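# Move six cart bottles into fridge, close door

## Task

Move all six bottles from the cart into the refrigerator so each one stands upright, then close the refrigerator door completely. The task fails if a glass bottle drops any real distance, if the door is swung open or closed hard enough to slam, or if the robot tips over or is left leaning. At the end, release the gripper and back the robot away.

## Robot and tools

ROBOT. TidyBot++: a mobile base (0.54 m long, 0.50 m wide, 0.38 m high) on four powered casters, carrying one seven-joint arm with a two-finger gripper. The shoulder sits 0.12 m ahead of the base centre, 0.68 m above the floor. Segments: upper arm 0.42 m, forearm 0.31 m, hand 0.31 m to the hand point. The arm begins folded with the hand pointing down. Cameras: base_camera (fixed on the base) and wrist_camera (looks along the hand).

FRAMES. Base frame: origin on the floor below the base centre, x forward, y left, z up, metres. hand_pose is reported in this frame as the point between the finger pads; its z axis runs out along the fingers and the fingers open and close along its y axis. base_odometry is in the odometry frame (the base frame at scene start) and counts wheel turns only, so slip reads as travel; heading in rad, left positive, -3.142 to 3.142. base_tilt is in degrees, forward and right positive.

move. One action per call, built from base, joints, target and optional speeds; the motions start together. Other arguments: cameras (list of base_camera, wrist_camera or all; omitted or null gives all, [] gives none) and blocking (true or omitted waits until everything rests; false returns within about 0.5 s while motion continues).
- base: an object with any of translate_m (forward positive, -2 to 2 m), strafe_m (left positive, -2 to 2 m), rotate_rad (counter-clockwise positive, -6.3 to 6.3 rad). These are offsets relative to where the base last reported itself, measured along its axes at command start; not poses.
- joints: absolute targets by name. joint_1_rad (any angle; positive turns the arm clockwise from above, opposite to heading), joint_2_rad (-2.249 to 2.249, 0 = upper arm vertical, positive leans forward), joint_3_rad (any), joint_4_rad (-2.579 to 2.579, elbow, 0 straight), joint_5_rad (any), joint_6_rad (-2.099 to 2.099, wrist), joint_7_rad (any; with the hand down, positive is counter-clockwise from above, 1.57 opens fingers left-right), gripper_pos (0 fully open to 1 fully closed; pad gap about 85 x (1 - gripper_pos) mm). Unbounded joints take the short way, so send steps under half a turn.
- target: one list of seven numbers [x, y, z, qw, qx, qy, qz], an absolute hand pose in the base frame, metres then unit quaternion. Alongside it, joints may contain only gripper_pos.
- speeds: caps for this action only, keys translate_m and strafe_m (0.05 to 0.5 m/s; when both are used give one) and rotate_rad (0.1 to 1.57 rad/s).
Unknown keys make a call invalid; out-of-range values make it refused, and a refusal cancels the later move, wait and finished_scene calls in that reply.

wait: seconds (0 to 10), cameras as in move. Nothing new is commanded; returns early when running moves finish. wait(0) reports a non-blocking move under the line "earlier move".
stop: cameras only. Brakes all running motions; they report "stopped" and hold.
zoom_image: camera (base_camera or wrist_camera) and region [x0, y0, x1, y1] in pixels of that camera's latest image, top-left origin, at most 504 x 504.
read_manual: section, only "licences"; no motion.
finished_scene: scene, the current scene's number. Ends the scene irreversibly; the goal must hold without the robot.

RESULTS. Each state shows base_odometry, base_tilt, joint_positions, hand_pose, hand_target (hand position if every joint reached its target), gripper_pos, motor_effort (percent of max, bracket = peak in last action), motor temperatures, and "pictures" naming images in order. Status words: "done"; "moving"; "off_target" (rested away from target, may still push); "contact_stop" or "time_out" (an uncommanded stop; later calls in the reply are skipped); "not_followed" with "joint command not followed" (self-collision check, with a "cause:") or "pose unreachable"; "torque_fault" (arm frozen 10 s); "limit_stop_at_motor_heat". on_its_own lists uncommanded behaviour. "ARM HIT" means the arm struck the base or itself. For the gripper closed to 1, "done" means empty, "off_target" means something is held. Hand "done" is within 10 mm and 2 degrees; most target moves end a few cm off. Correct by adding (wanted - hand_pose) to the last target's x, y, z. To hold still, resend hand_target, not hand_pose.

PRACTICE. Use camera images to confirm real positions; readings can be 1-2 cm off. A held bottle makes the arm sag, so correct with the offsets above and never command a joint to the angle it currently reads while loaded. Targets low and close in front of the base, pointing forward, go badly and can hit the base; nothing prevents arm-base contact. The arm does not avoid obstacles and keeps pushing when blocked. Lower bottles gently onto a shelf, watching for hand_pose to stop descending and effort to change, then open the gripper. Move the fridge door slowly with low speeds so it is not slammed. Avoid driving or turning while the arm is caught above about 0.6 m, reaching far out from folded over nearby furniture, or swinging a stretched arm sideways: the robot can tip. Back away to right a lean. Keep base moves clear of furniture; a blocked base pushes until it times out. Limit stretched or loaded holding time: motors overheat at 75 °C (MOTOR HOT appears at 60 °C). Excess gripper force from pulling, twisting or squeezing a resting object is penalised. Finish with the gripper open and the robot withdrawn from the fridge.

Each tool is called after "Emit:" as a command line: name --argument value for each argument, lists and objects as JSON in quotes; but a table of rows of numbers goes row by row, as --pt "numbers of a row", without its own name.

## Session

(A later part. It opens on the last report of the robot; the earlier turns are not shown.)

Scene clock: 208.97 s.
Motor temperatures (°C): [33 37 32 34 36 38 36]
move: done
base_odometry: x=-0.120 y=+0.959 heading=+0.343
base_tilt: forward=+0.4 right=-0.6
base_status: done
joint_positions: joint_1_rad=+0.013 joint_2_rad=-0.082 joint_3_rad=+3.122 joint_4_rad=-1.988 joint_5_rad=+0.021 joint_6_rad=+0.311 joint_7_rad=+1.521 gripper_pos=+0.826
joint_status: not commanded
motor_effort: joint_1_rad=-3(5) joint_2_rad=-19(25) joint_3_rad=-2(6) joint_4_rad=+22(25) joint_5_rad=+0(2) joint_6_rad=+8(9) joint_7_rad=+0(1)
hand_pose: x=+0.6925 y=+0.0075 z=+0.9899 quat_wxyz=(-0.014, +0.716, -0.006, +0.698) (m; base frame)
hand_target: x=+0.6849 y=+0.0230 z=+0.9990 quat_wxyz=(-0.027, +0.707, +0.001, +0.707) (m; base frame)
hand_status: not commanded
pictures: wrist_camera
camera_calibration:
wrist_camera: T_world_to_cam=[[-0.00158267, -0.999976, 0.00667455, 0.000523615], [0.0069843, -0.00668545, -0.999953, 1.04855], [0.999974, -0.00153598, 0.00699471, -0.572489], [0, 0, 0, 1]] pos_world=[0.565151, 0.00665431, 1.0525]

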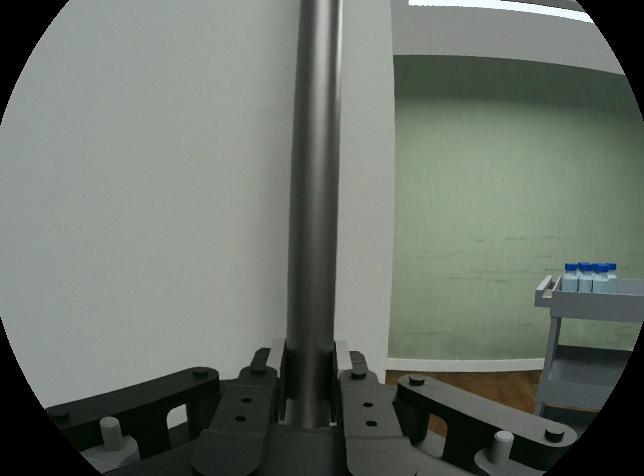

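Emit:
move --base '{"translate_m":-0.14,"strafe_m":0.248,"rotate_rad":-0.3}' --speeds '{"translate_m":0.11,"rotate_rad":0.12}' --cameras '["wrist_camera"]'

Scene clock: 215.77 s.
Motor temperatures (°C): [33 37 32 34 36 38 36]
move: done
base_odometry: x=-0.335 y=+1.145 heading=+0.042
base_tilt: forward=+0.4 right=-0.5
base_status: done
joint_positions: joint_1_rad=+0.014 joint_2_rad=-0.063 joint_3_rad=+3.124 joint_4_rad=-1.972 joint_5_rad=+0.021 joint_6_rad=+0.314 joint_7_rad=+1.521 gripper_pos=+0.829
joint_status: not commanded
motor_effort: joint_1_rad=-2(6) joint_2_rad=-25(30) joint_3_rad=-2(5) joint_4_rad=+18(25) joint_5_rad=+0(2) joint_6_rad=+5(9) joint_7_rad=+0(1)
hand_pose: x=+0.7002 y=+0.0061 z=+0.9897 quat_wxyz=(-0.014, +0.716, -0.007, +0.698) (m; base frame)
hand_target: x=+0.6849 y=+0.0230 z=+0.9990 quat_wxyz=(-0.027, +0.707, +0.001, +0.707) (m; base frame)
hand_status: not commanded
pictures: wrist_camera
camera_calibration:
wrist_camera: T_world_to_cam=[[-0.00373739, -0.999974, 0.00615068, 0.00119047], [0.00684978, -0.00617617, -0.999957, 1.04839], [0.99997, -0.0036951, 0.00687268, -0.580084], [0, 0, 0, 1]] pos_world=[0.57289, 0.00552201, 1.05232]

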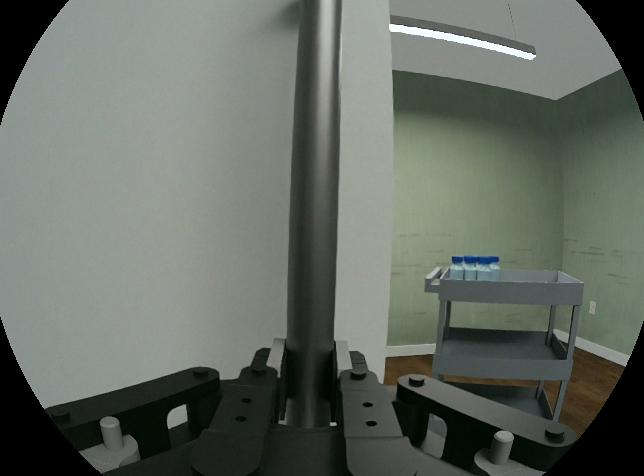

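Emit:
move --base '{"translate_m":0.01}' --speeds '{"translate_m":0.05}' --cameras '[]'

Emit:
move --joints '{"gripper_pos":0.3}' --cameras '[]'

Emit:
move --base '{"translate_m":-0.15}' --speeds '{"translate_m":0.15}' --cameras '["wrist_camera","base_camera"]'

Emit:
wait --seconds 0 --cameras '["wrist_camera"]'

Scene clock: 220.97 s.
Motor temperatures (°C): [33 37 32 34 36 38 36]
move: done
base_odometry: x=-0.326 y=+1.146 heading=+0.042
base_tilt: forward=+0.4 right=-0.6
base_status: done
joint_positions: joint_1_rad=+0.014 joint_2_rad=-0.085 joint_3_rad=+3.124 joint_4_rad=-1.993 joint_5_rad=+0.021 joint_6_rad=+0.314 joint_7_rad=+1.521 gripper_pos=+0.829
joint_status: not commanded
motor_effort: joint_1_rad=-3(5) joint_2_rad=-20(26) joint_3_rad=-3(5) joint_4_rad=+22(24) joint_5_rad=+1(2) joint_6_rad=+8(8) joint_7_rad=+0(1)
hand_pose: x=+0.6907 y=+0.0060 z=+0.9896 quat_wxyz=(-0.013, +0.715, -0.006, +0.699) (m; base frame)
hand_target: x=+0.6849 y=+0.0230 z=+0.9990 quat_wxyz=(-0.027, +0.707, +0.001, +0.707) (m; base frame)
hand_status: not commanded
pictures: none
No camera images: "cameras" was empty.

Scene clock: 221.90 s.
Motor temperatures (°C): [33 37 32 34 36 38 36]
move: done
base_odometry: x=-0.326 y=+1.146 heading=+0.042
base_tilt: forward=+0.4 right=-0.6
base_status: not commanded
joint_positions: joint_1_rad=+0.005 joint_2_rad=-0.090 joint_3_rad=+3.122 joint_4_rad=-1.993 joint_5_rad=+0.021 joint_6_rad=+0.314 joint_7_rad=+1.521 gripper_pos=+0.300
joint_status: all done
motor_effort: joint_1_rad=+0(3) joint_2_rad=-17(23) joint_3_rad=+1(3) joint_4_rad=+23(23) joint_5_rad=+0(1) joint_6_rad=+7(8) joint_7_rad=+0(1)
hand_pose: x=+0.6893 y=+0.0122 z=+0.9921 quat_wxyz=(-0.017, +0.714, -0.003, +0.700) (m; base frame)
hand_target: x=+0.6849 y=+0.0230 z=+0.9990 quat_wxyz=(-0.027, +0.707, +0.001, +0.707) (m; base frame)
hand_status: not commanded
pictures: none
No camera images: "cameras" was empty.

Scene clock: 223.57 s.
Motor temperatures (°C): [33 37 32 34 36 38 36]
move: done
base_odometry: x=-0.476 y=+1.139 heading=+0.042
base_tilt: forward=+0.4 right=-0.6
base_status: done
joint_positions: joint_1_rad=+0.005 joint_2_rad=-0.093 joint_3_rad=+3.122 joint_4_rad=-1.993 joint_5_rad=+0.021 joint_6_rad=+0.314 joint_7_rad=+1.521 gripper_pos=+0.300
joint_status: not commanded
motor_effort: joint_1_rad=+0(1) joint_2_rad=-18(21) joint_3_rad=+0(1) joint_4_rad=+22(23) joint_5_rad=+0(0) joint_6_rad=+7(8) joint_7_rad=+1(1)
hand_pose: x=+0.6882 y=+0.0122 z=+0.9940 quat_wxyz=(-0.017, +0.713, -0.002, +0.701) (m; base frame)
hand_target: x=+0.6849 y=+0.0230 z=+0.9990 quat_wxyz=(-0.027, +0.707, +0.001, +0.707) (m; base frame)
hand_status: not commanded
pictures: base_camera, wrist_camera
camera_calibration:
wrist_camera: T_world_to_cam=[[0.00659898, -0.999955, 0.00683903, -0.000576488], [0.0157011, -0.00673472, -0.999854, 1.04665], [0.999855, 0.0067054, 0.0156559, -0.576927], [0, 0, 0, 1]] pos_world=[0.560413, 0.010341, 1.05554]

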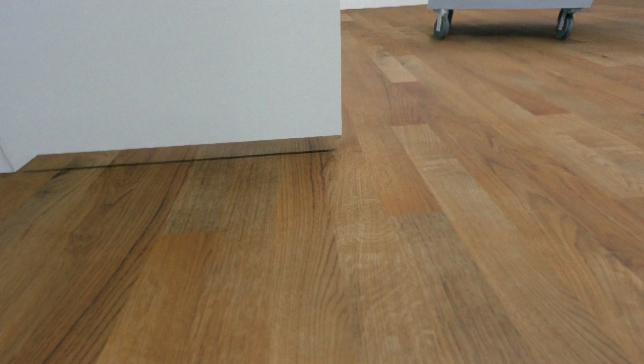

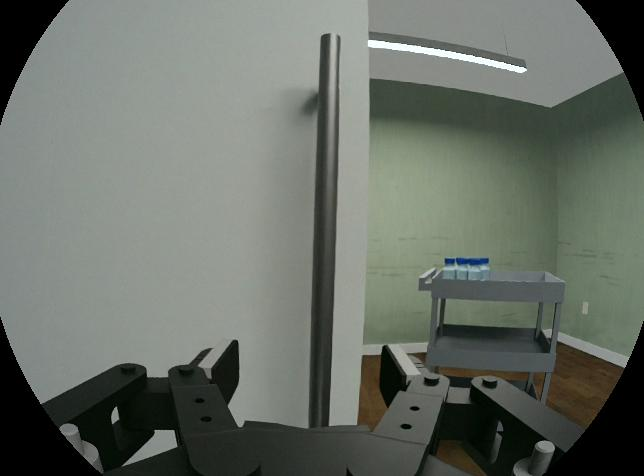

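Scene clock: 223.57 s.
Motor temperatures (°C): [33 37 32 34 36 38 36]
base_odometry: x=-0.476 y=+1.139 heading=+0.042
base_tilt: forward=+0.4 right=-0.6
base_status: done
joint_positions: joint_1_rad=+0.005 joint_2_rad=-0.093 joint_3_rad=+3.122 joint_4_rad=-1.993 joint_5_rad=+0.021 joint_6_rad=+0.314 joint_7_rad=+1.521 gripper_pos=+0.300
joint_status: not commanded
motor_effort: joint_1_rad=+0(1) joint_2_rad=-18(21) joint_3_rad=+0(1) joint_4_rad=+22(23) joint_5_rad=+0(0) joint_6_rad=+7(8) joint_7_rad=+1(1)
hand_pose: x=+0.6882 y=+0.0122 z=+0.9940 quat_wxyz=(-0.017, +0.713, -0.002, +0.701) (m; base frame)
hand_target: x=+0.6849 y=+0.0230 z=+0.9990 quat_wxyz=(-0.027, +0.707, +0.001, +0.707) (m; base frame)
hand_status: not commanded
pictures: wrist_camera
camera_calibration:
wrist_camera: T_world_to_cam=[[0.00659898, -0.999955, 0.00683903, -0.000576488], [0.0157011, -0.00673472, -0.999854, 1.04665], [0.999855, 0.0067054, 0.0156559, -0.576927], [0, 0, 0, 1]] pos_world=[0.560413, 0.010341, 1.05554]

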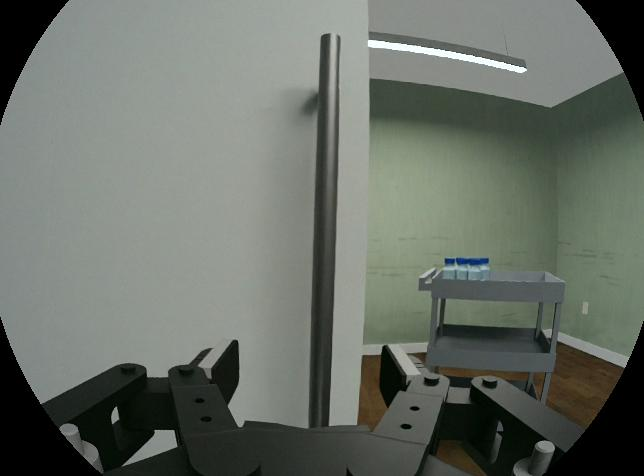

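Emit:
move --joints '{"joint_1_rad":0,"joint_2_rad":-0.3,"joint_4_rad":-1.5,"joint_6_rad":-0.8,"joint_7_rad":1.609,"gripper_pos":0.1}' --base '{"translate_m":0.453,"strafe_m":-0.559,"rotate_rad":-0.482}' --speeds '{"translate_m":0.4}' --cameras '[]'

Emit:
move --base '{"translate_m":0.698,"strafe_m":0.395}' --speeds '{"translate_m":0.4}' --cameras '["wrist_camera","base_camera"]'

Scene clock: 251.33 s.
Motor temperatures (°C): [33 37 32 34 36 38 36]
move: done
base_odometry: x=+0.000 y=+0.600 heading=-0.441
base_tilt: forward=+0.4 right=-0.5
base_status: done
joint_positions: joint_1_rad=+0.005 joint_2_rad=-0.294 joint_3_rad=+3.116 joint_4_rad=-1.517 joint_5_rad=+0.021 joint_6_rad=-0.718 joint_7_rad=+1.575 gripper_pos=+0.100
joint_status: all done
motor_effort: joint_1_rad=+0(4) joint_2_rad=-10(21) joint_3_rad=+1(4) joint_4_rad=+22(25) joint_5_rad=+0(1) joint_6_rad=+7(8) joint_7_rad=+1(2)
hand_pose: x=+0.5823 y=+0.0086 z=+1.0789 quat_wxyz=(+0.009, +0.825, +0.014, +0.565) (m; base frame)
hand_target: x=+0.5702 y=+0.0145 z=+1.0680 quat_wxyz=(+0.016, +0.841, +0.034, +0.540) (m; base frame)
hand_status: not commanded
pictures: none
No camera images: "cameras" was empty.

Scene clock: 254.50 s.
Motor temperatures (°C): [33 37 32 34 36 38 36]
move: done
base_odometry: x=+0.801 y=+0.659 heading=-0.441
base_tilt: forward=+0.4 right=-0.6
base_status: done
joint_positions: joint_1_rad=+0.005 joint_2_rad=-0.296 joint_3_rad=+3.116 joint_4_rad=-1.517 joint_5_rad=+0.021 joint_6_rad=-0.721 joint_7_rad=+1.575 gripper_pos=+0.100
joint_status: not commanded
motor_effort: joint_1_rad=+0(1) joint_2_rad=-10(12) joint_3_rad=+2(2) joint_4_rad=+22(23) joint_5_rad=+0(1) joint_6_rad=+7(7) joint_7_rad=+0(1)
hand_pose: x=+0.5812 y=+0.0086 z=+1.0792 quat_wxyz=(+0.009, +0.825, +0.014, +0.565) (m; base frame)
hand_target: x=+0.5702 y=+0.0145 z=+1.0680 quat_wxyz=(+0.016, +0.841, +0.034, +0.540) (m; base frame)
hand_status: not commanded
pictures: base_camera, wrist_camera
camera_calibration:
wrist_camera: T_world_to_cam=[[0.0119673, -0.997592, 0.0683144, -0.0735594], [-0.331508, -0.0684138, -0.940969, 1.27227], [0.943377, -0.0113859, -0.331528, -0.0635789], [0, 0, 0, 1]] pos_world=[0.482628, 0.0129349, 1.18112]

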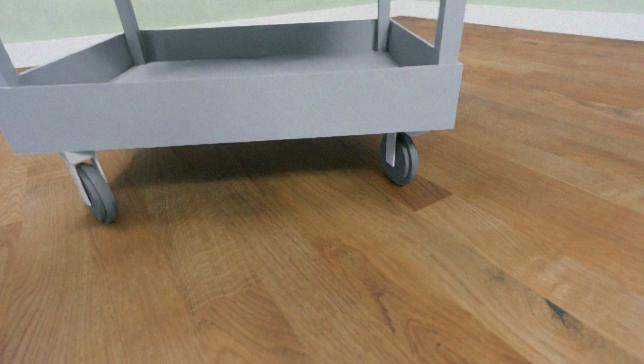

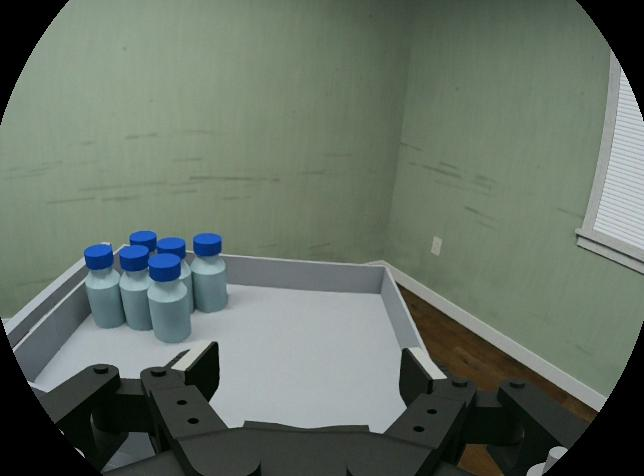

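Emit:
move --base '{"translate_m":0.023,"strafe_m":0.832,"rotate_rad":0.441}' --speeds '{"translate_m":0.4,"rotate_rad":0.5}' --cameras '[]'

Emit:
move --joints '{"joint_1_rad":0.99,"joint_2_rad":0.61,"joint_4_rad":-0.725,"joint_6_rad":-0.72}' --cameras '["wrist_camera"]'

Scene clock: 342.37 s.
Motor temperatures (°C): [33 36 32 34 36 38 35]
move: done
base_odometry: x=+1.177 y=+1.402 heading=+0.000
base_tilt: forward=+0.4 right=-0.6
base_status: done
joint_positions: joint_1_rad=+0.005 joint_2_rad=-0.296 joint_3_rad=+3.116 joint_4_rad=-1.517 joint_5_rad=+0.021 joint_6_rad=-0.721 joint_7_rad=+1.575 gripper_pos=+0.100
joint_status: not commanded
motor_effort: joint_1_rad=+0(2) joint_2_rad=-10(12) joint_3_rad=+1(3) joint_4_rad=+22(23) joint_5_rad=+1(1) joint_6_rad=+7(7) joint_7_rad=+0(1)
hand_pose: x=+0.5812 y=+0.0089 z=+1.0791 quat_wxyz=(+0.009, +0.825, +0.014, +0.565) (m; base frame)
hand_target: x=+0.5702 y=+0.0145 z=+1.0680 quat_wxyz=(+0.016, +0.841, +0.034, +0.540) (m; base frame)
hand_status: not commanded
pictures: none
No camera images: "cameras" was empty.

Scene clock: 344.67 s.
Motor temperatures (°C): [33 36 32 34 36 38 35]
move: done
base_odometry: x=+1.177 y=+1.402 heading=+0.000
base_tilt: forward=+0.4 right=-0.5
base_status: not commanded
joint_positions: joint_1_rad=+0.989 joint_2_rad=+0.603 joint_3_rad=+3.116 joint_4_rad=-0.748 joint_5_rad=+0.021 joint_6_rad=-0.721 joint_7_rad=+1.575 gripper_pos=+0.100
joint_status: all done
motor_effort: joint_1_rad=+0(4) joint_2_rad=-41(43) joint_3_rad=+0(3) joint_4_rad=+23(24) joint_5_rad=+0(1) joint_6_rad=+6(8) joint_7_rad=+0(1)
hand_pose: x=+0.5770 y=-0.6779 z=+0.9476 quat_wxyz=(+0.242, +0.762, -0.399, +0.449) (m; base frame)
hand_target: x=+0.5816 y=-0.6793 z=+0.9556 quat_wxyz=(+0.250, +0.765, -0.383, +0.453) (m; base frame)
hand_status: not commanded
pictures: wrist_camera
camera_calibration:
wrist_camera: T_world_to_cam=[[-0.822214, -0.567215, 0.0472389, 0.0437064], [-0.291542, 0.348417, -0.890847, 1.31208], [0.488843, -0.746239, -0.451841, -0.232956], [0, 0, 0, 1]] pos_world=[0.53234, -0.606199, 1.06153]

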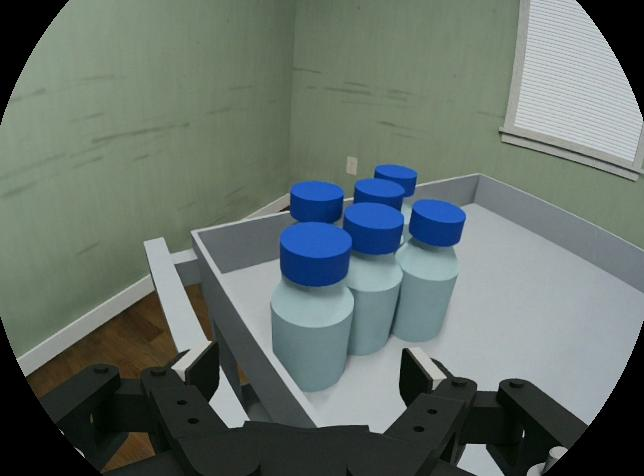

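Emit:
move --joints '{"joint_6_rad":-0.86}' --cameras '["wrist_camera"]'

Scene clock: 353.63 s.
Motor temperatures (°C): [33 37 32 34 36 38 35]
move: done
base_odometry: x=+1.177 y=+1.402 heading=+0.000
base_tilt: forward=+0.4 right=-0.5
base_status: not commanded
joint_positions: joint_1_rad=+0.989 joint_2_rad=+0.604 joint_3_rad=+3.116 joint_4_rad=-0.742 joint_5_rad=+0.021 joint_6_rad=-0.831 joint_7_rad=+1.575 gripper_pos=+0.100
joint_status: all done
motor_effort: joint_1_rad=+1(1) joint_2_rad=-40(43) joint_3_rad=-1(1) joint_4_rad=+21(25) joint_5_rad=+0(1) joint_6_rad=+6(8) joint_7_rad=+1(1)
hand_pose: x=+0.5672 y=-0.6640 z=+0.9210 quat_wxyz=(+0.220, +0.785, -0.411, +0.408) (m; base frame)
hand_target: x=+0.5685 y=-0.6605 z=+0.9185 quat_wxyz=(+0.220, +0.796, -0.399, +0.399) (m; base frame)
hand_status: not commanded
pictures: wrist_camera
camera_calibration:
wrist_camera: T_world_to_cam=[[-0.819887, -0.570649, 0.0463234, 0.0420728], [-0.342391, 0.423867, -0.838513, 1.31142], [0.458862, -0.703347, -0.542908, -0.100412], [0, 0, 0, 1]] pos_world=[0.529591, -0.602486, 1.04318]

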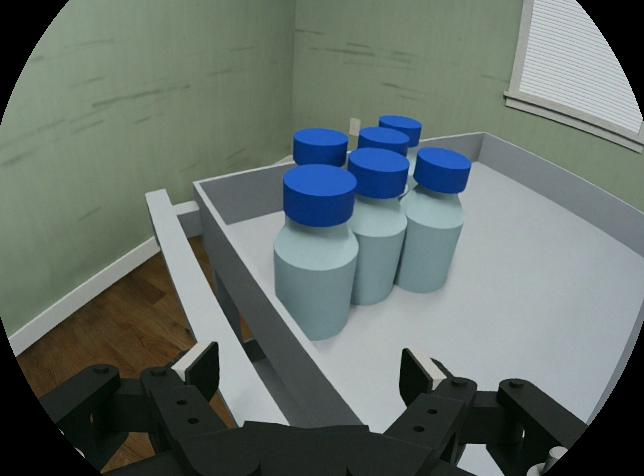

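Emit:
move --base '{"translate_m":0.076,"strafe_m":-0.111}' --speeds '{"translate_m":0.12}' --cameras '["wrist_camera"]'

Scene clock: 362.07 s.
Motor temperatures (°C): [33 37 32 34 36 38 35]
move: done
base_odometry: x=+1.253 y=+1.291 heading=+0.000
base_tilt: forward=+0.4 right=-0.5
base_status: done
joint_positions: joint_1_rad=+0.990 joint_2_rad=+0.608 joint_3_rad=+3.116 joint_4_rad=-0.741 joint_5_rad=+0.021 joint_6_rad=-0.831 joint_7_rad=+1.575 gripper_pos=+0.100
joint_status: not commanded
motor_effort: joint_1_rad=+0(2) joint_2_rad=-42(43) joint_3_rad=+0(1) joint_4_rad=+22(23) joint_5_rad=+0(1) joint_6_rad=+6(6) joint_7_rad=+0(1)
hand_pose: x=+0.5675 y=-0.6650 z=+0.9179 quat_wxyz=(+0.219, +0.785, -0.412, +0.407) (m; base frame)
hand_target: x=+0.5685 y=-0.6605 z=+0.9185 quat_wxyz=(+0.220, +0.796, -0.399, +0.399) (m; base frame)
hand_status: not commanded
pictures: wrist_camera
camera_calibration:
wrist_camera: T_world_to_cam=[[-0.820042, -0.570434, 0.0462181, 0.0421653], [-0.343971, 0.426715, -0.83642, 1.31018], [0.457401, -0.701797, -0.546137, -0.0981108], [0, 0, 0, 1]] pos_world=[0.530118, -0.603876, 1.04033]

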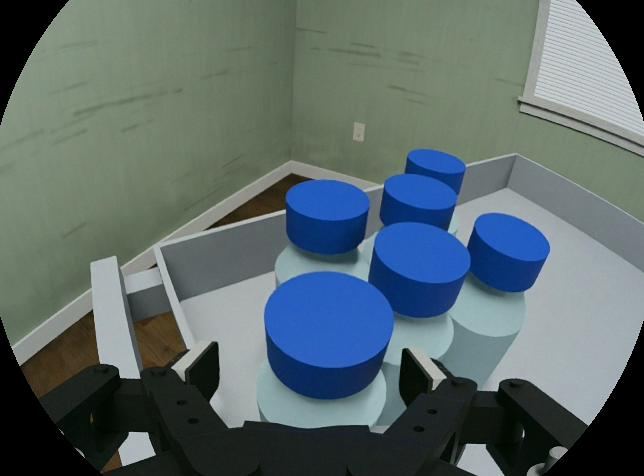

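Emit:
move --base '{"translate_m":0.0005,"strafe_m":-0.0125}' --joints '{"gripper_pos":0.2}' --speeds '{"translate_m":0.1}' --cameras '["wrist_camera"]'

Scene clock: 387.70 s.
Motor temperatures (°C): [33 37 32 34 36 38 35]
move: done
base_odometry: x=+1.254 y=+1.278 heading=+0.001
base_tilt: forward=+0.4 right=-0.5
base_status: done
joint_positions: joint_1_rad=+0.990 joint_2_rad=+0.611 joint_3_rad=+3.116 joint_4_rad=-0.741 joint_5_rad=+0.021 joint_6_rad=-0.831 joint_7_rad=+1.575 gripper_pos=+0.200
joint_status: all done
motor_effort: joint_1_rad=+0(4) joint_2_rad=-41(44) joint_3_rad=-1(2) joint_4_rad=+23(23) joint_5_rad=+0(1) joint_6_rad=+6(6) joint_7_rad=+0(1)
hand_pose: x=+0.5674 y=-0.6659 z=+0.9155 quat_wxyz=(+0.219, +0.786, -0.412, +0.405) (m; base frame)
hand_target: x=+0.5685 y=-0.6605 z=+0.9185 quat_wxyz=(+0.220, +0.796, -0.399, +0.399) (m; base frame)
hand_status: not commanded
pictures: wrist_camera
camera_calibration:
wrist_camera: T_world_to_cam=[[-0.820364, -0.569973, 0.0461883, 0.0421846], [-0.345067, 0.429007, -0.834795, 1.3092], [0.455996, -0.700773, -0.548621, -0.0962633], [0, 0, 0, 1]] pos_world=[0.530265, -0.605072, 1.03816]

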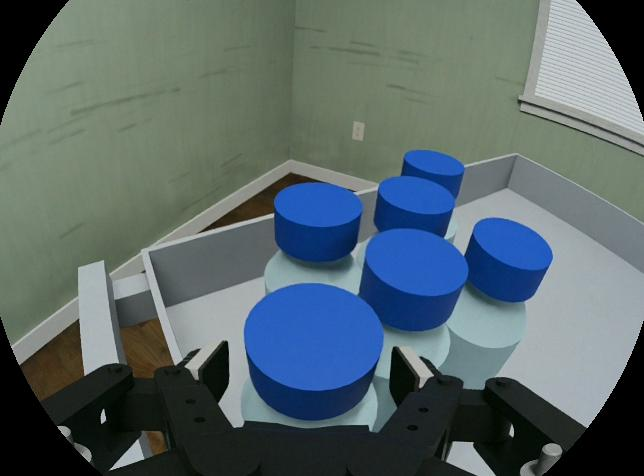

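Emit:
move --joints '{"joint_2_rad":0.592}' --cameras '[]'

Emit:
move --joints '{"gripper_pos":0.55}' --cameras '["wrist_camera"]'

Scene clock: 393.17 s.
Motor temperatures (°C): [33 37 32 34 36 38 35]
move: done
base_odometry: x=+1.254 y=+1.278 heading=+0.001
base_tilt: forward=+0.4 right=-0.5
base_status: not commanded
joint_positions: joint_1_rad=+0.990 joint_2_rad=+0.608 joint_3_rad=+3.116 joint_4_rad=-0.741 joint_5_rad=+0.021 joint_6_rad=-0.831 joint_7_rad=+1.575 gripper_pos=+0.200
joint_status: all done
motor_effort: joint_1_rad=+0(1) joint_2_rad=-41(43) joint_3_rad=+0(1) joint_4_rad=+22(23) joint_5_rad=+0(0) joint_6_rad=+6(6) joint_7_rad=+0(1)
hand_pose: x=+0.5669 y=-0.6652 z=+0.9185 quat_wxyz=(+0.220, +0.785, -0.412, +0.407) (m; base frame)
hand_target: x=+0.5661 y=-0.6568 z=+0.9329 quat_wxyz=(+0.224, +0.792, -0.397, +0.406) (m; base frame)
hand_status: not commanded
pictures: none
No camera images: "cameras" was empty.

Scene clock: 393.90 s.
Motor temperatures (°C): [33 37 32 34 36 38 35]
move: off_target
base_odometry: x=+1.254 y=+1.278 heading=+0.001
base_tilt: forward=+0.4 right=-0.5
base_status: not commanded
joint_positions: joint_1_rad=+0.990 joint_2_rad=+0.607 joint_3_rad=+3.116 joint_4_rad=-0.741 joint_5_rad=+0.021 joint_6_rad=-0.831 joint_7_rad=+1.575 gripper_pos=+0.443
joint_status: gripper_pos off_target (ended at +0.443, target +0.550)
motor_effort: joint_1_rad=+0(1) joint_2_rad=-42(42) joint_3_rad=-1(1) joint_4_rad=+23(24) joint_5_rad=+0(1) joint_6_rad=+7(7) joint_7_rad=+1(1)
hand_pose: x=+0.5668 y=-0.6651 z=+0.9193 quat_wxyz=(+0.220, +0.785, -0.412, +0.407) (m; base frame)
hand_target: x=+0.5661 y=-0.6568 z=+0.9329 quat_wxyz=(+0.224, +0.792, -0.397, +0.406) (m; base frame)
hand_status: not commanded
pictures: wrist_camera
camera_calibration:
wrist_camera: T_world_to_cam=[[-0.820509, -0.569754, 0.046309, 0.0421255], [-0.342794, 0.425593, -0.837474, 1.31075], [0.457446, -0.70303, -0.544511, -0.0994356], [0, 0, 0, 1]] pos_world=[0.529369, -0.603752, 1.04163]

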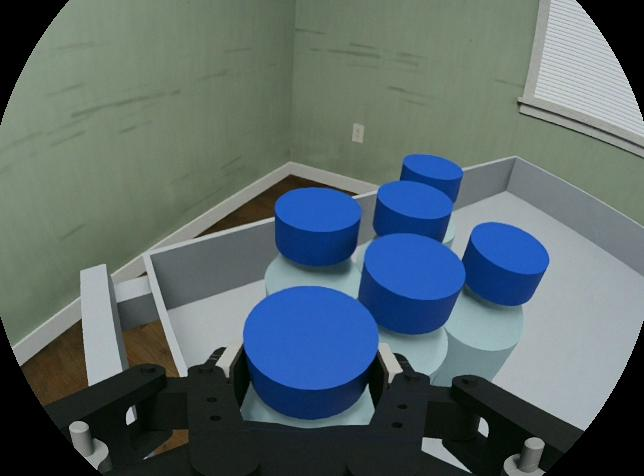

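Emit:
move --joints '{"gripper_pos":0.75,"joint_2_rad":0.32,"joint_4_rad":-0.75,"joint_6_rad":-1.08}'

Scene clock: 424.80 s.
Motor temperatures (°C): [33 38 32 34 36 38 35]
move: off_target
base_odometry: x=+1.254 y=+1.278 heading=+0.001
base_tilt: forward=+0.4 right=-0.5
base_status: not commanded
joint_positions: joint_1_rad=+0.991 joint_2_rad=+0.339 joint_3_rad=+3.117 joint_4_rad=-0.758 joint_5_rad=+0.021 joint_6_rad=-1.018 joint_7_rad=+1.581 gripper_pos=+0.443
joint_status: gripper_pos off_target (ended at +0.443, target +0.750); the others done
motor_effort: joint_1_rad=+1(6) joint_2_rad=-36(51) joint_3_rad=+0(4) joint_4_rad=+24(28) joint_5_rad=+0(3) joint_6_rad=+9(10) joint_7_rad=+0(1)
hand_pose: x=+0.5014 y=-0.5690 z=+1.0617 quat_wxyz=(+0.237, +0.772, -0.403, +0.431) (m; base frame)
hand_target: x=+0.4960 y=-0.5517 z=+1.0620 quat_wxyz=(+0.233, +0.787, -0.393, +0.415) (m; base frame)
hand_status: not commanded
pictures: base_camera, wrist_camera
camera_calibration:
wrist_camera: T_world_to_cam=[[-0.82218, -0.56648, 0.055864, 0.0291783], [-0.317772, 0.375344, -0.870711, 1.36083], [0.472272, -0.733633, -0.488612, -0.00866112], [0, 0, 0, 1]] pos_world=[0.460515, -0.500606, 1.17903]

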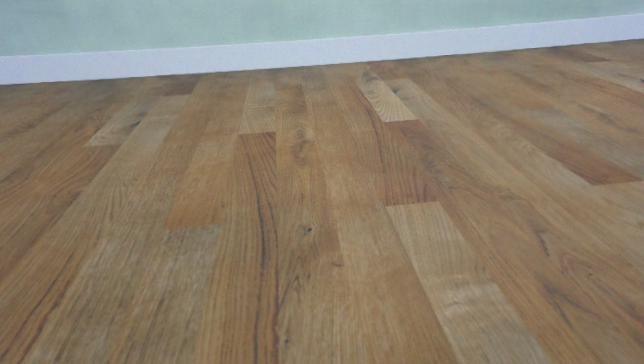

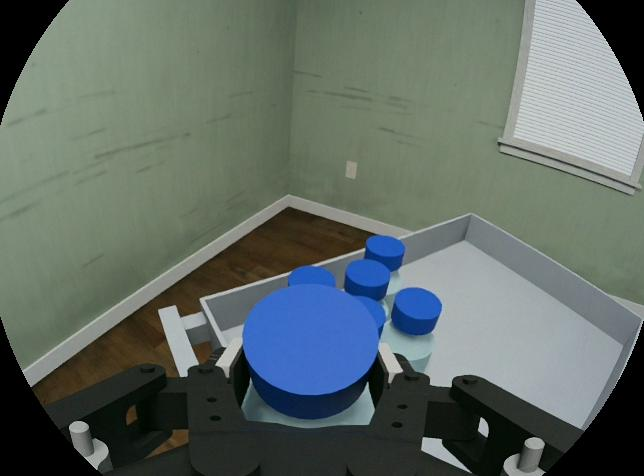

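Emit:
move --joints '{"joint_1_rad":0,"joint_2_rad":-0.3,"joint_4_rad":-1.4}' --base '{"translate_m":-0.345,"strafe_m":-0.199}' --speeds '{"translate_m":0.2}' --cameras '[]'

Emit:
move --base '{"rotate_rad":1.936}' --speeds '{"rotate_rad":1.0}'

Scene clock: 432.57 s.
Motor temperatures (°C): [33 38 32 34 36 38 35]
move: done
base_odometry: x=+0.909 y=+1.079 heading=+0.001
base_tilt: forward=+0.4 right=-0.6
base_status: done
joint_positions: joint_1_rad=+0.011 joint_2_rad=-0.277 joint_3_rad=+3.113 joint_4_rad=-1.399 joint_5_rad=+0.021 joint_6_rad=-1.019 joint_7_rad=+1.581 gripper_pos=+0.443
joint_status: all done
motor_effort: joint_1_rad=+0(3) joint_2_rad=-12(37) joint_3_rad=+0(4) joint_4_rad=+24(26) joint_5_rad=+0(2) joint_6_rad=+9(9) joint_7_rad=+0(1)
hand_pose: x=+0.5490 y=+0.0060 z=+1.0547 quat_wxyz=(+0.012, +0.877, +0.014, +0.479) (m; base frame)
hand_target: x=+0.5296 y=+0.0120 z=+1.0481 quat_wxyz=(+0.016, +0.886, +0.033, +0.462) (m; base frame)
hand_status: not commanded
pictures: none
No camera images: "cameras" was empty.

Scene clock: 435.43 s.
Motor temperatures (°C): [33 38 32 34 36 38 35]
move: done
base_odometry: x=+0.909 y=+1.079 heading=+1.936
base_tilt: forward=+0.4 right=-0.5
base_status: done
joint_positions: joint_1_rad=+0.004 joint_2_rad=-0.277 joint_3_rad=+3.113 joint_4_rad=-1.400 joint_5_rad=+0.021 joint_6_rad=-1.019 joint_7_rad=+1.581 gripper_pos=+0.443
joint_status: not commanded
motor_effort: joint_1_rad=+0(2) joint_2_rad=-11(14) joint_3_rad=+1(3) joint_4_rad=+24(25) joint_5_rad=+0(2) joint_6_rad=+9(9) joint_7_rad=+1(1)
hand_pose: x=+0.5489 y=+0.0089 z=+1.0543 quat_wxyz=(+0.011, +0.877, +0.017, +0.479) (m; base frame)
hand_target: x=+0.5296 y=+0.0120 z=+1.0481 quat_wxyz=(+0.016, +0.886, +0.033, +0.462) (m; base frame)
hand_status: not commanded
pictures: base_camera, wrist_camera
camera_calibration:
wrist_camera: T_world_to_cam=[[0.0263153, -0.997075, 0.0717501, -0.0826485], [-0.512297, -0.0750844, -0.85552, 1.24733], [0.858405, -0.0142441, -0.512774, 0.196429], [0, 0, 0, 1]] pos_world=[0.472564, 0.0140464, 1.17377]

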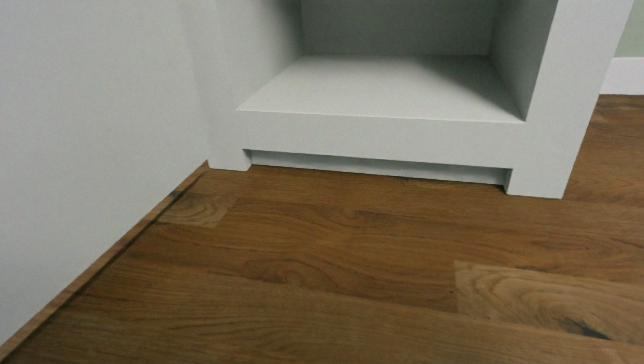

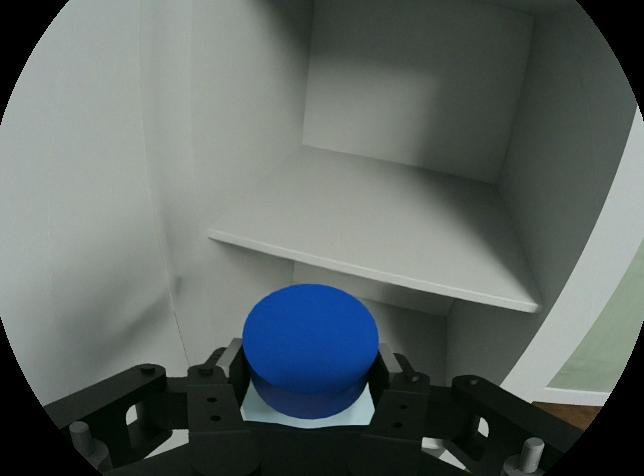

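Emit:
move --joints '{"joint_1_rad":0,"joint_2_rad":0.22,"joint_4_rad":-0.8,"joint_6_rad":-1.09}'

Emit:
move --base '{"translate_m":0.248,"strafe_m":-0.007}' --speeds '{"translate_m":0.12}'

Scene clock: 449.90 s.
Motor temperatures (°C): [33 38 32 34 36 38 35]
move: off_target
base_odometry: x=+0.909 y=+1.079 heading=+1.936
base_tilt: forward=+0.4 right=-0.6
base_status: not commanded
joint_positions: joint_1_rad=+0.004 joint_2_rad=+0.238 joint_3_rad=+3.113 joint_4_rad=-0.842 joint_5_rad=+0.021 joint_6_rad=-1.027 joint_7_rad=+1.581 gripper_pos=+0.443
joint_status: joint_4_rad off_target (ended at -0.842, target -0.800); the others done
motor_effort: joint_1_rad=+0(2) joint_2_rad=-31(34) joint_3_rad=+0(2) joint_4_rad=+24(25) joint_5_rad=+0(1) joint_6_rad=+9(10) joint_7_rad=+0(1)
hand_pose: x=+0.7627 y=+0.0085 z=+1.0803 quat_wxyz=(+0.004, +0.869, +0.013, +0.495) (m; base frame)
hand_target: x=+0.7453 y=+0.0126 z=+1.0973 quat_wxyz=(+0.009, +0.869, +0.028, +0.493) (m; base frame)
hand_status: not commanded
pictures: base_camera, wrist_camera
camera_calibration:
wrist_camera: T_world_to_cam=[[0.0241802, -0.998076, 0.0570847, -0.0731017], [-0.481484, -0.0616692, -0.874283, 1.37575], [0.876121, -0.00634505, -0.482049, -0.0205126], [0, 0, 0, 1]] pos_world=[0.682141, 0.0117502, 1.19708]

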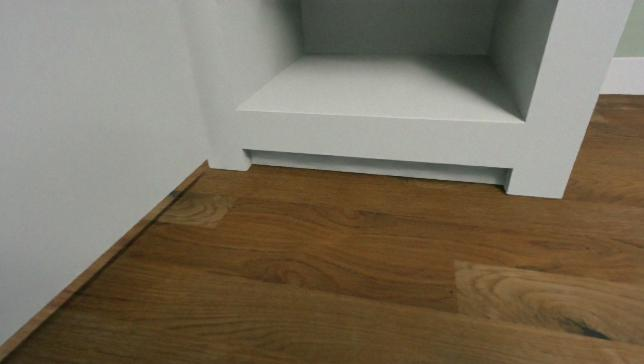

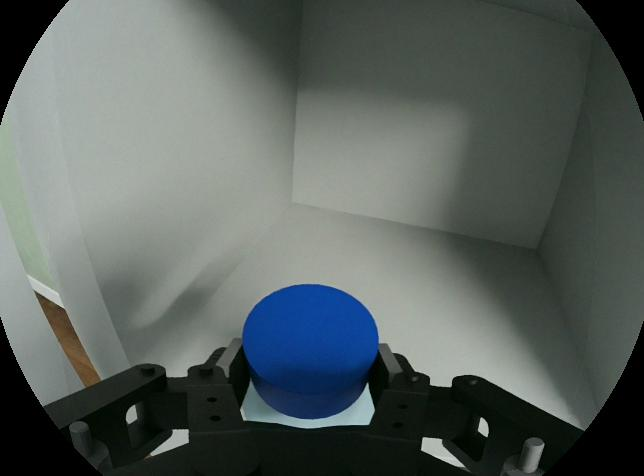

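Scene clock: 452.57 s.
Motor temperatures (°C): [33 38 32 34 36 38 35]
move: done
base_odometry: x=+0.827 y=+1.313 heading=+1.937
base_tilt: forward=+0.4 right=-0.6
base_status: done
joint_positions: joint_1_rad=+0.004 joint_2_rad=+0.243 joint_3_rad=+3.113 joint_4_rad=-0.839 joint_5_rad=+0.021 joint_6_rad=-1.030 joint_7_rad=+1.581 gripper_pos=+0.443
joint_status: not commanded
motor_effort: joint_1_rad=+0(1) joint_2_rad=-32(34) joint_3_rad=+0(1) joint_4_rad=+24(25) joint_5_rad=+0(1) joint_6_rad=+9(10) joint_7_rad=+1(1)
hand_pose: x=+0.7642 y=+0.0086 z=+1.0778 quat_wxyz=(+0.004, +0.870, +0.013, +0.493) (m; base frame)
hand_target: x=+0.7453 y=+0.0126 z=+1.0973 quat_wxyz=(+0.009, +0.869, +0.028, +0.493) (m; base frame)
hand_status: not commanded
pictures: base_camera, wrist_camera
camera_calibration:
wrist_camera: T_world_to_cam=[[0.0247733, -0.998071, 0.0569178, -0.0730749], [-0.48594, -0.0617787, -0.871806, 1.37505], [0.873641, -0.00606112, -0.486533, -0.0163053], [0, 0, 0, 1]] pos_world=[0.684248, 0.0119163, 1.19501]

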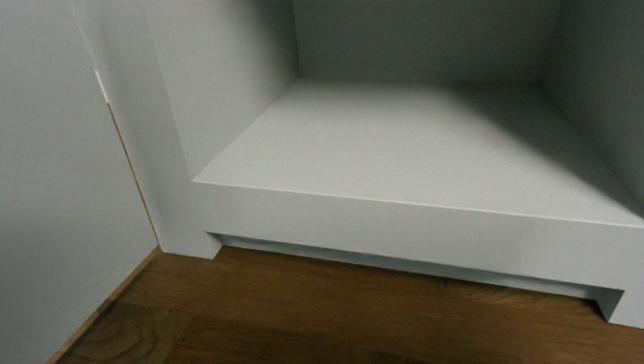

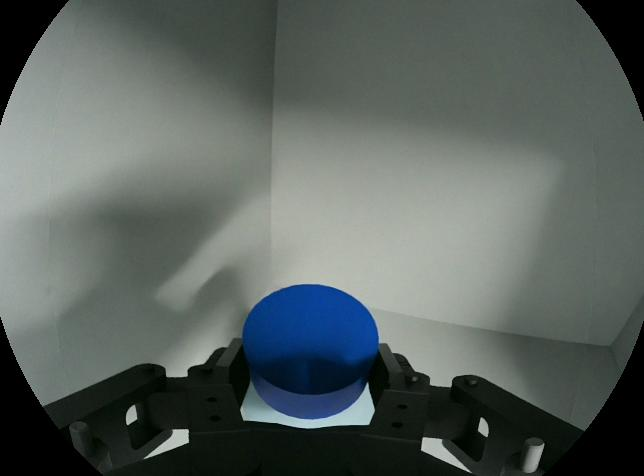

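Emit:
move --joints '{"joint_1_rad":0,"joint_2_rad":0.215,"joint_4_rad":-0.98,"joint_6_rad":-0.83}' --cameras '[]'

Emit:
move --joints '{"joint_2_rad":0.235}'

Scene clock: 456.90 s.
Motor temperatures (°C): [33 38 32 34 36 38 35]
move: done
base_odometry: x=+0.827 y=+1.313 heading=+1.937
base_tilt: forward=+0.4 right=-0.6
base_status: not commanded
joint_positions: joint_1_rad=+0.004 joint_2_rad=+0.237 joint_3_rad=+3.113 joint_4_rad=-0.962 joint_5_rad=+0.021 joint_6_rad=-0.897 joint_7_rad=+1.581 gripper_pos=+0.443
joint_status: all done
motor_effort: joint_1_rad=+0(1) joint_2_rad=-29(32) joint_3_rad=+0(1) joint_4_rad=+23(25) joint_5_rad=+0(1) joint_6_rad=+8(9) joint_7_rad=+0(1)
hand_pose: x=+0.7796 y=+0.0098 z=+1.0486 quat_wxyz=(+0.004, +0.867, +0.015, +0.499) (m; base frame)
hand_target: x=+0.7803 y=+0.0150 z=+1.0718 quat_wxyz=(+0.009, +0.848, +0.030, +0.530) (m; base frame)
hand_status: not commanded
pictures: none
No camera images: "cameras" was empty.

Scene clock: 457.47 s.
Motor temperatures (°C): [33 38 32 34 36 38 35]
move: done
base_odometry: x=+0.827 y=+1.313 heading=+1.937
base_tilt: forward=+0.4 right=-0.6
base_status: not commanded
joint_positions: joint_1_rad=+0.004 joint_2_rad=+0.237 joint_3_rad=+3.113 joint_4_rad=-0.962 joint_5_rad=+0.021 joint_6_rad=-0.897 joint_7_rad=+1.581 gripper_pos=+0.443
joint_status: all done
motor_effort: joint_1_rad=+0(1) joint_2_rad=-28(29) joint_3_rad=-1(1) joint_4_rad=+21(23) joint_5_rad=+0(0) joint_6_rad=+7(7) joint_7_rad=+0(1)
hand_pose: x=+0.7797 y=+0.0098 z=+1.0484 quat_wxyz=(+0.004, +0.867, +0.015, +0.499) (m; base frame)
hand_target: x=+0.7880 y=+0.0150 z=+1.0585 quat_wxyz=(+0.009, +0.853, +0.030, +0.521) (m; base frame)
hand_status: not commanded
pictures: base_camera, wrist_camera
camera_calibration:
wrist_camera: T_world_to_cam=[[0.0264095, -0.997953, 0.0582398, -0.0732986], [-0.473407, -0.0637985, -0.87853, 1.35431], [0.880448, -0.00436956, -0.474123, -0.0624894], [0, 0, 0, 1]] pos_world=[0.698092, 0.012981, 1.16444]

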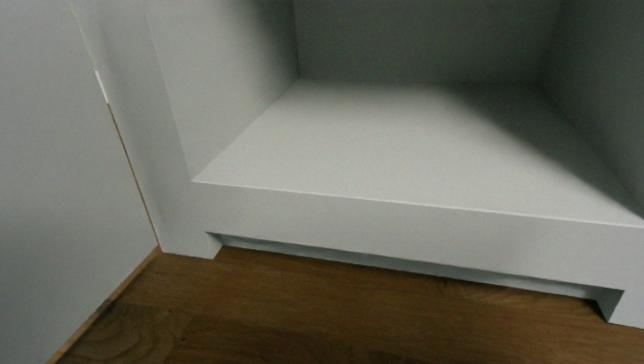

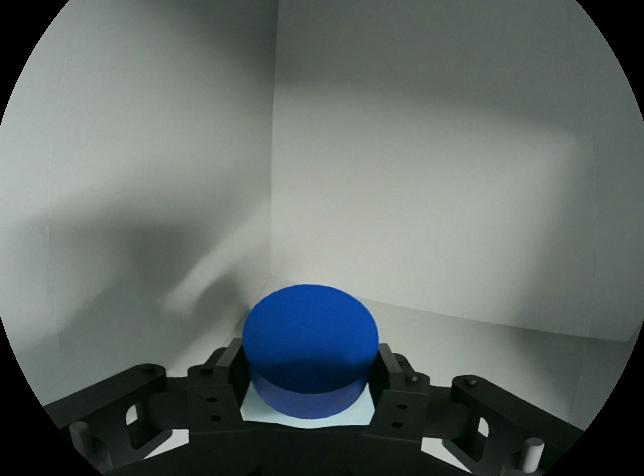

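Emit:
move --joints '{"joint_2_rad":0.25,"joint_6_rad":-0.80}' --cameras '["wrist_camera"]'

Scene clock: 461.73 s.
Motor temperatures (°C): [33 38 32 34 36 38 35]
move: done
base_odometry: x=+0.827 y=+1.313 heading=+1.937
base_tilt: forward=+0.4 right=-0.6
base_status: not commanded
joint_positions: joint_1_rad=+0.004 joint_2_rad=+0.242 joint_3_rad=+3.113 joint_4_rad=-0.967 joint_5_rad=+0.021 joint_6_rad=-0.876 joint_7_rad=+1.581 gripper_pos=+0.443
joint_status: all done
motor_effort: joint_1_rad=+1(1) joint_2_rad=-30(30) joint_3_rad=+0(0) joint_4_rad=+23(23) joint_5_rad=+0(0) joint_6_rad=+8(9) joint_7_rad=+0(1)
hand_pose: x=+0.7847 y=+0.0099 z=+1.0485 quat_wxyz=(+0.004, +0.863, +0.015, +0.504) (m; base frame)
hand_target: x=+0.7978 y=+0.0152 z=+1.0568 quat_wxyz=(+0.008, +0.849, +0.030, +0.528) (m; base frame)
hand_status: not commanded
pictures: wrist_camera
camera_calibration:
wrist_camera: T_world_to_cam=[[0.0259928, -0.997961, 0.0582877, -0.0730243], [-0.462469, -0.0636971, -0.884344, 1.35429], [0.886254, -0.00396963, -0.463182, -0.0828808], [0, 0, 0, 1]] pos_world=[0.70167, 0.0130601, 1.16353]

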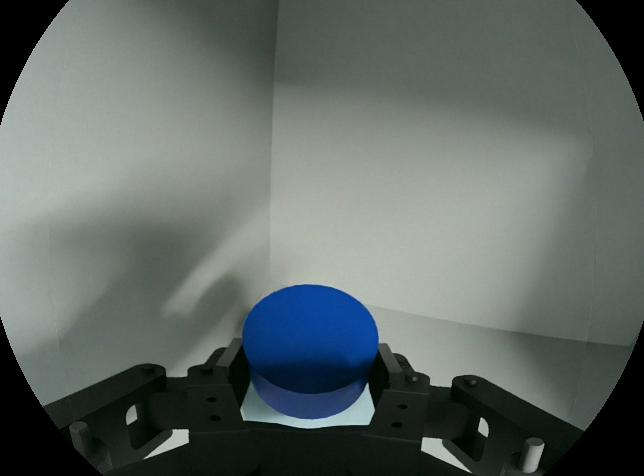

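Emit:
move --joints '{"joint_2_rad":0.265}' --cameras '["wrist_camera"]'

Scene clock: 464.67 s.
Motor temperatures (°C): [33 38 32 34 36 38 35]
move: done
base_odometry: x=+0.827 y=+1.313 heading=+1.937
base_tilt: forward=+0.4 right=-0.6
base_status: not commanded
joint_positions: joint_1_rad=+0.004 joint_2_rad=+0.244 joint_3_rad=+3.113 joint_4_rad=-0.967 joint_5_rad=+0.021 joint_6_rad=-0.872 joint_7_rad=+1.581 gripper_pos=+0.443
joint_status: all done
motor_effort: joint_1_rad=+0(1) joint_2_rad=-27(29) joint_3_rad=+0(1) joint_4_rad=+22(23) joint_5_rad=+0(1) joint_6_rad=+8(8) joint_7_rad=+1(1)
hand_pose: x=+0.7860 y=+0.0100 z=+1.0482 quat_wxyz=(+0.004, +0.863, +0.015, +0.505) (m; base frame)
hand_target: x=+0.8034 y=+0.0152 z=+1.0465 quat_wxyz=(+0.008, +0.853, +0.030, +0.521) (m; base frame)
hand_status: not commanded
pictures: wrist_camera
camera_calibration:
wrist_camera: T_world_to_cam=[[0.0259378, -0.997964, 0.0582661, -0.0729536], [-0.460895, -0.0636596, -0.885168, 1.35424], [0.887075, -0.00389528, -0.461608, -0.0864316], [0, 0, 0, 1]] pos_world=[0.702727, 0.0130686, 1.16308]

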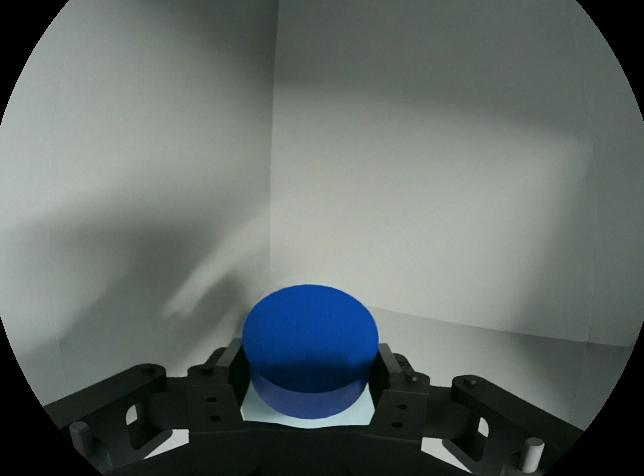

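Emit:
move --joints '{"joint_2_rad":0.26,"joint_6_rad":-0.92}' --cameras '["wrist_camera"]'

Scene clock: 472.20 s.
Motor temperatures (°C): [33 38 32 34 36 38 35]
move: done
base_odometry: x=+0.827 y=+1.313 heading=+1.937
base_tilt: forward=+0.4 right=-0.6
base_status: not commanded
joint_positions: joint_1_rad=+0.004 joint_2_rad=+0.240 joint_3_rad=+3.113 joint_4_rad=-0.960 joint_5_rad=+0.021 joint_6_rad=-0.899 joint_7_rad=+1.581 gripper_pos=+0.443
joint_status: all done
motor_effort: joint_1_rad=+0(1) joint_2_rad=-23(28) joint_3_rad=+0(1) joint_4_rad=+17(22) joint_5_rad=+0(1) joint_6_rad=+4(7) joint_7_rad=+0(1)
hand_pose: x=+0.7804 y=+0.0098 z=+1.0480 quat_wxyz=(+0.004, +0.867, +0.015, +0.498) (m; base frame)
hand_target: x=+0.7827 y=+0.0144 z=+1.0177 quat_wxyz=(+0.008, +0.881, +0.030, +0.471) (m; base frame)
hand_status: not commanded
pictures: wrist_camera
camera_calibration:
wrist_camera: T_world_to_cam=[[0.0264388, -0.997957, 0.0581636, -0.0732526], [-0.474352, -0.0637406, -0.878025, 1.35446], [0.879938, -0.00437608, -0.475068, -0.0619743], [0, 0, 0, 1]] pos_world=[0.698963, 0.0129603, 1.16407]

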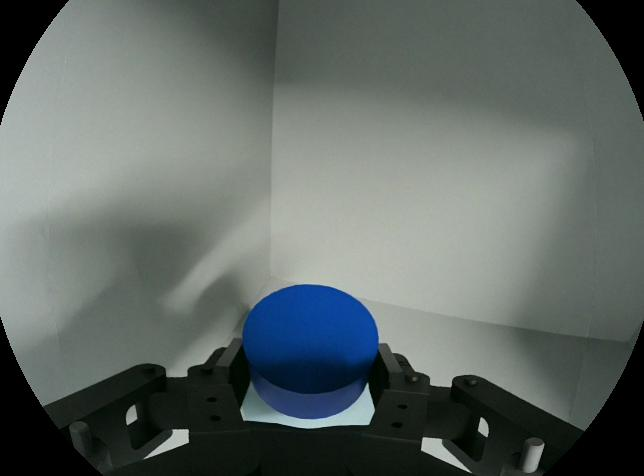

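Emit:
move --joints '{"gripper_pos":0.22}' --cameras '[]'

Emit:
move --base '{"translate_m":-0.28}' --speeds '{"translate_m":0.2}'

Scene clock: 480.03 s.
Motor temperatures (°C): [33 38 31 34 36 38 35]
move: done
base_odometry: x=+0.827 y=+1.313 heading=+1.937
base_tilt: forward=+0.4 right=-0.6
base_status: not commanded
joint_positions: joint_1_rad=+0.003 joint_2_rad=+0.252 joint_3_rad=+3.113 joint_4_rad=-0.969 joint_5_rad=+0.021 joint_6_rad=-0.899 joint_7_rad=+1.581 gripper_pos=+0.220
joint_status: all done
motor_effort: joint_1_rad=+0(2) joint_2_rad=-29(30) joint_3_rad=+0(1) joint_4_rad=+21(23) joint_5_rad=+0(1) joint_6_rad=+6(7) joint_7_rad=+0(1)
hand_pose: x=+0.7844 y=+0.0100 z=+1.0352 quat_wxyz=(+0.004, +0.872, +0.015, +0.489) (m; base frame)
hand_target: x=+0.7827 y=+0.0144 z=+1.0177 quat_wxyz=(+0.008, +0.881, +0.030, +0.471) (m; base frame)
hand_status: not commanded
pictures: none
No camera images: "cameras" was empty.

Scene clock: 482.17 s.
Motor temperatures (°C): [33 38 31 34 36 38 35]
move: done
base_odometry: x=+0.927 y=+1.051 heading=+1.937
base_tilt: forward=+0.4 right=-0.5
base_status: done
joint_positions: joint_1_rad=+0.002 joint_2_rad=+0.257 joint_3_rad=+3.113 joint_4_rad=-0.969 joint_5_rad=+0.021 joint_6_rad=-0.899 joint_7_rad=+1.581 gripper_pos=+0.220
joint_status: not commanded
motor_effort: joint_1_rad=+0(1) joint_2_rad=-29(32) joint_3_rad=+0(1) joint_4_rad=+22(22) joint_5_rad=+0(1) joint_6_rad=+6(6) joint_7_rad=+0(1)
hand_pose: x=+0.7862 y=+0.0109 z=+1.0316 quat_wxyz=(+0.003, +0.873, +0.015, +0.487) (m; base frame)
hand_target: x=+0.7827 y=+0.0144 z=+1.0177 quat_wxyz=(+0.008, +0.881, +0.030, +0.471) (m; base frame)
hand_status: not commanded
pictures: base_camera, wrist_camera
camera_calibration:
wrist_camera: T_world_to_cam=[[0.0296453, -0.9979, 0.0575969, -0.0732942], [-0.496887, -0.0647106, -0.865399, 1.34761], [0.867309, -0.00296418, -0.497762, -0.0415229], [0, 0, 0, 1]] pos_world=[0.707795, 0.0139411, 1.14977]

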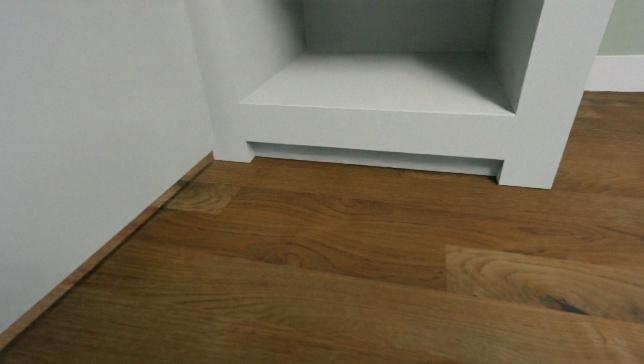

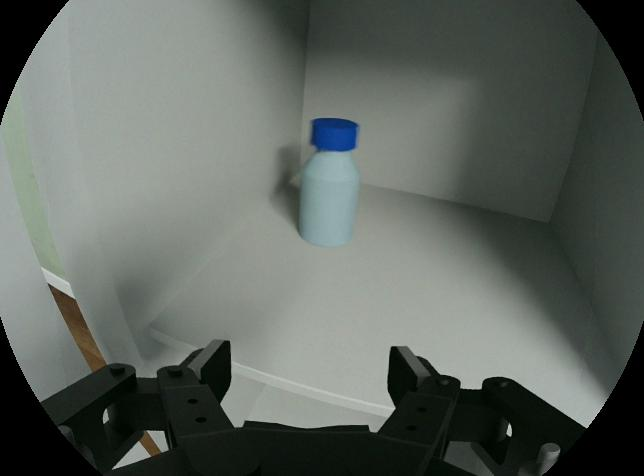

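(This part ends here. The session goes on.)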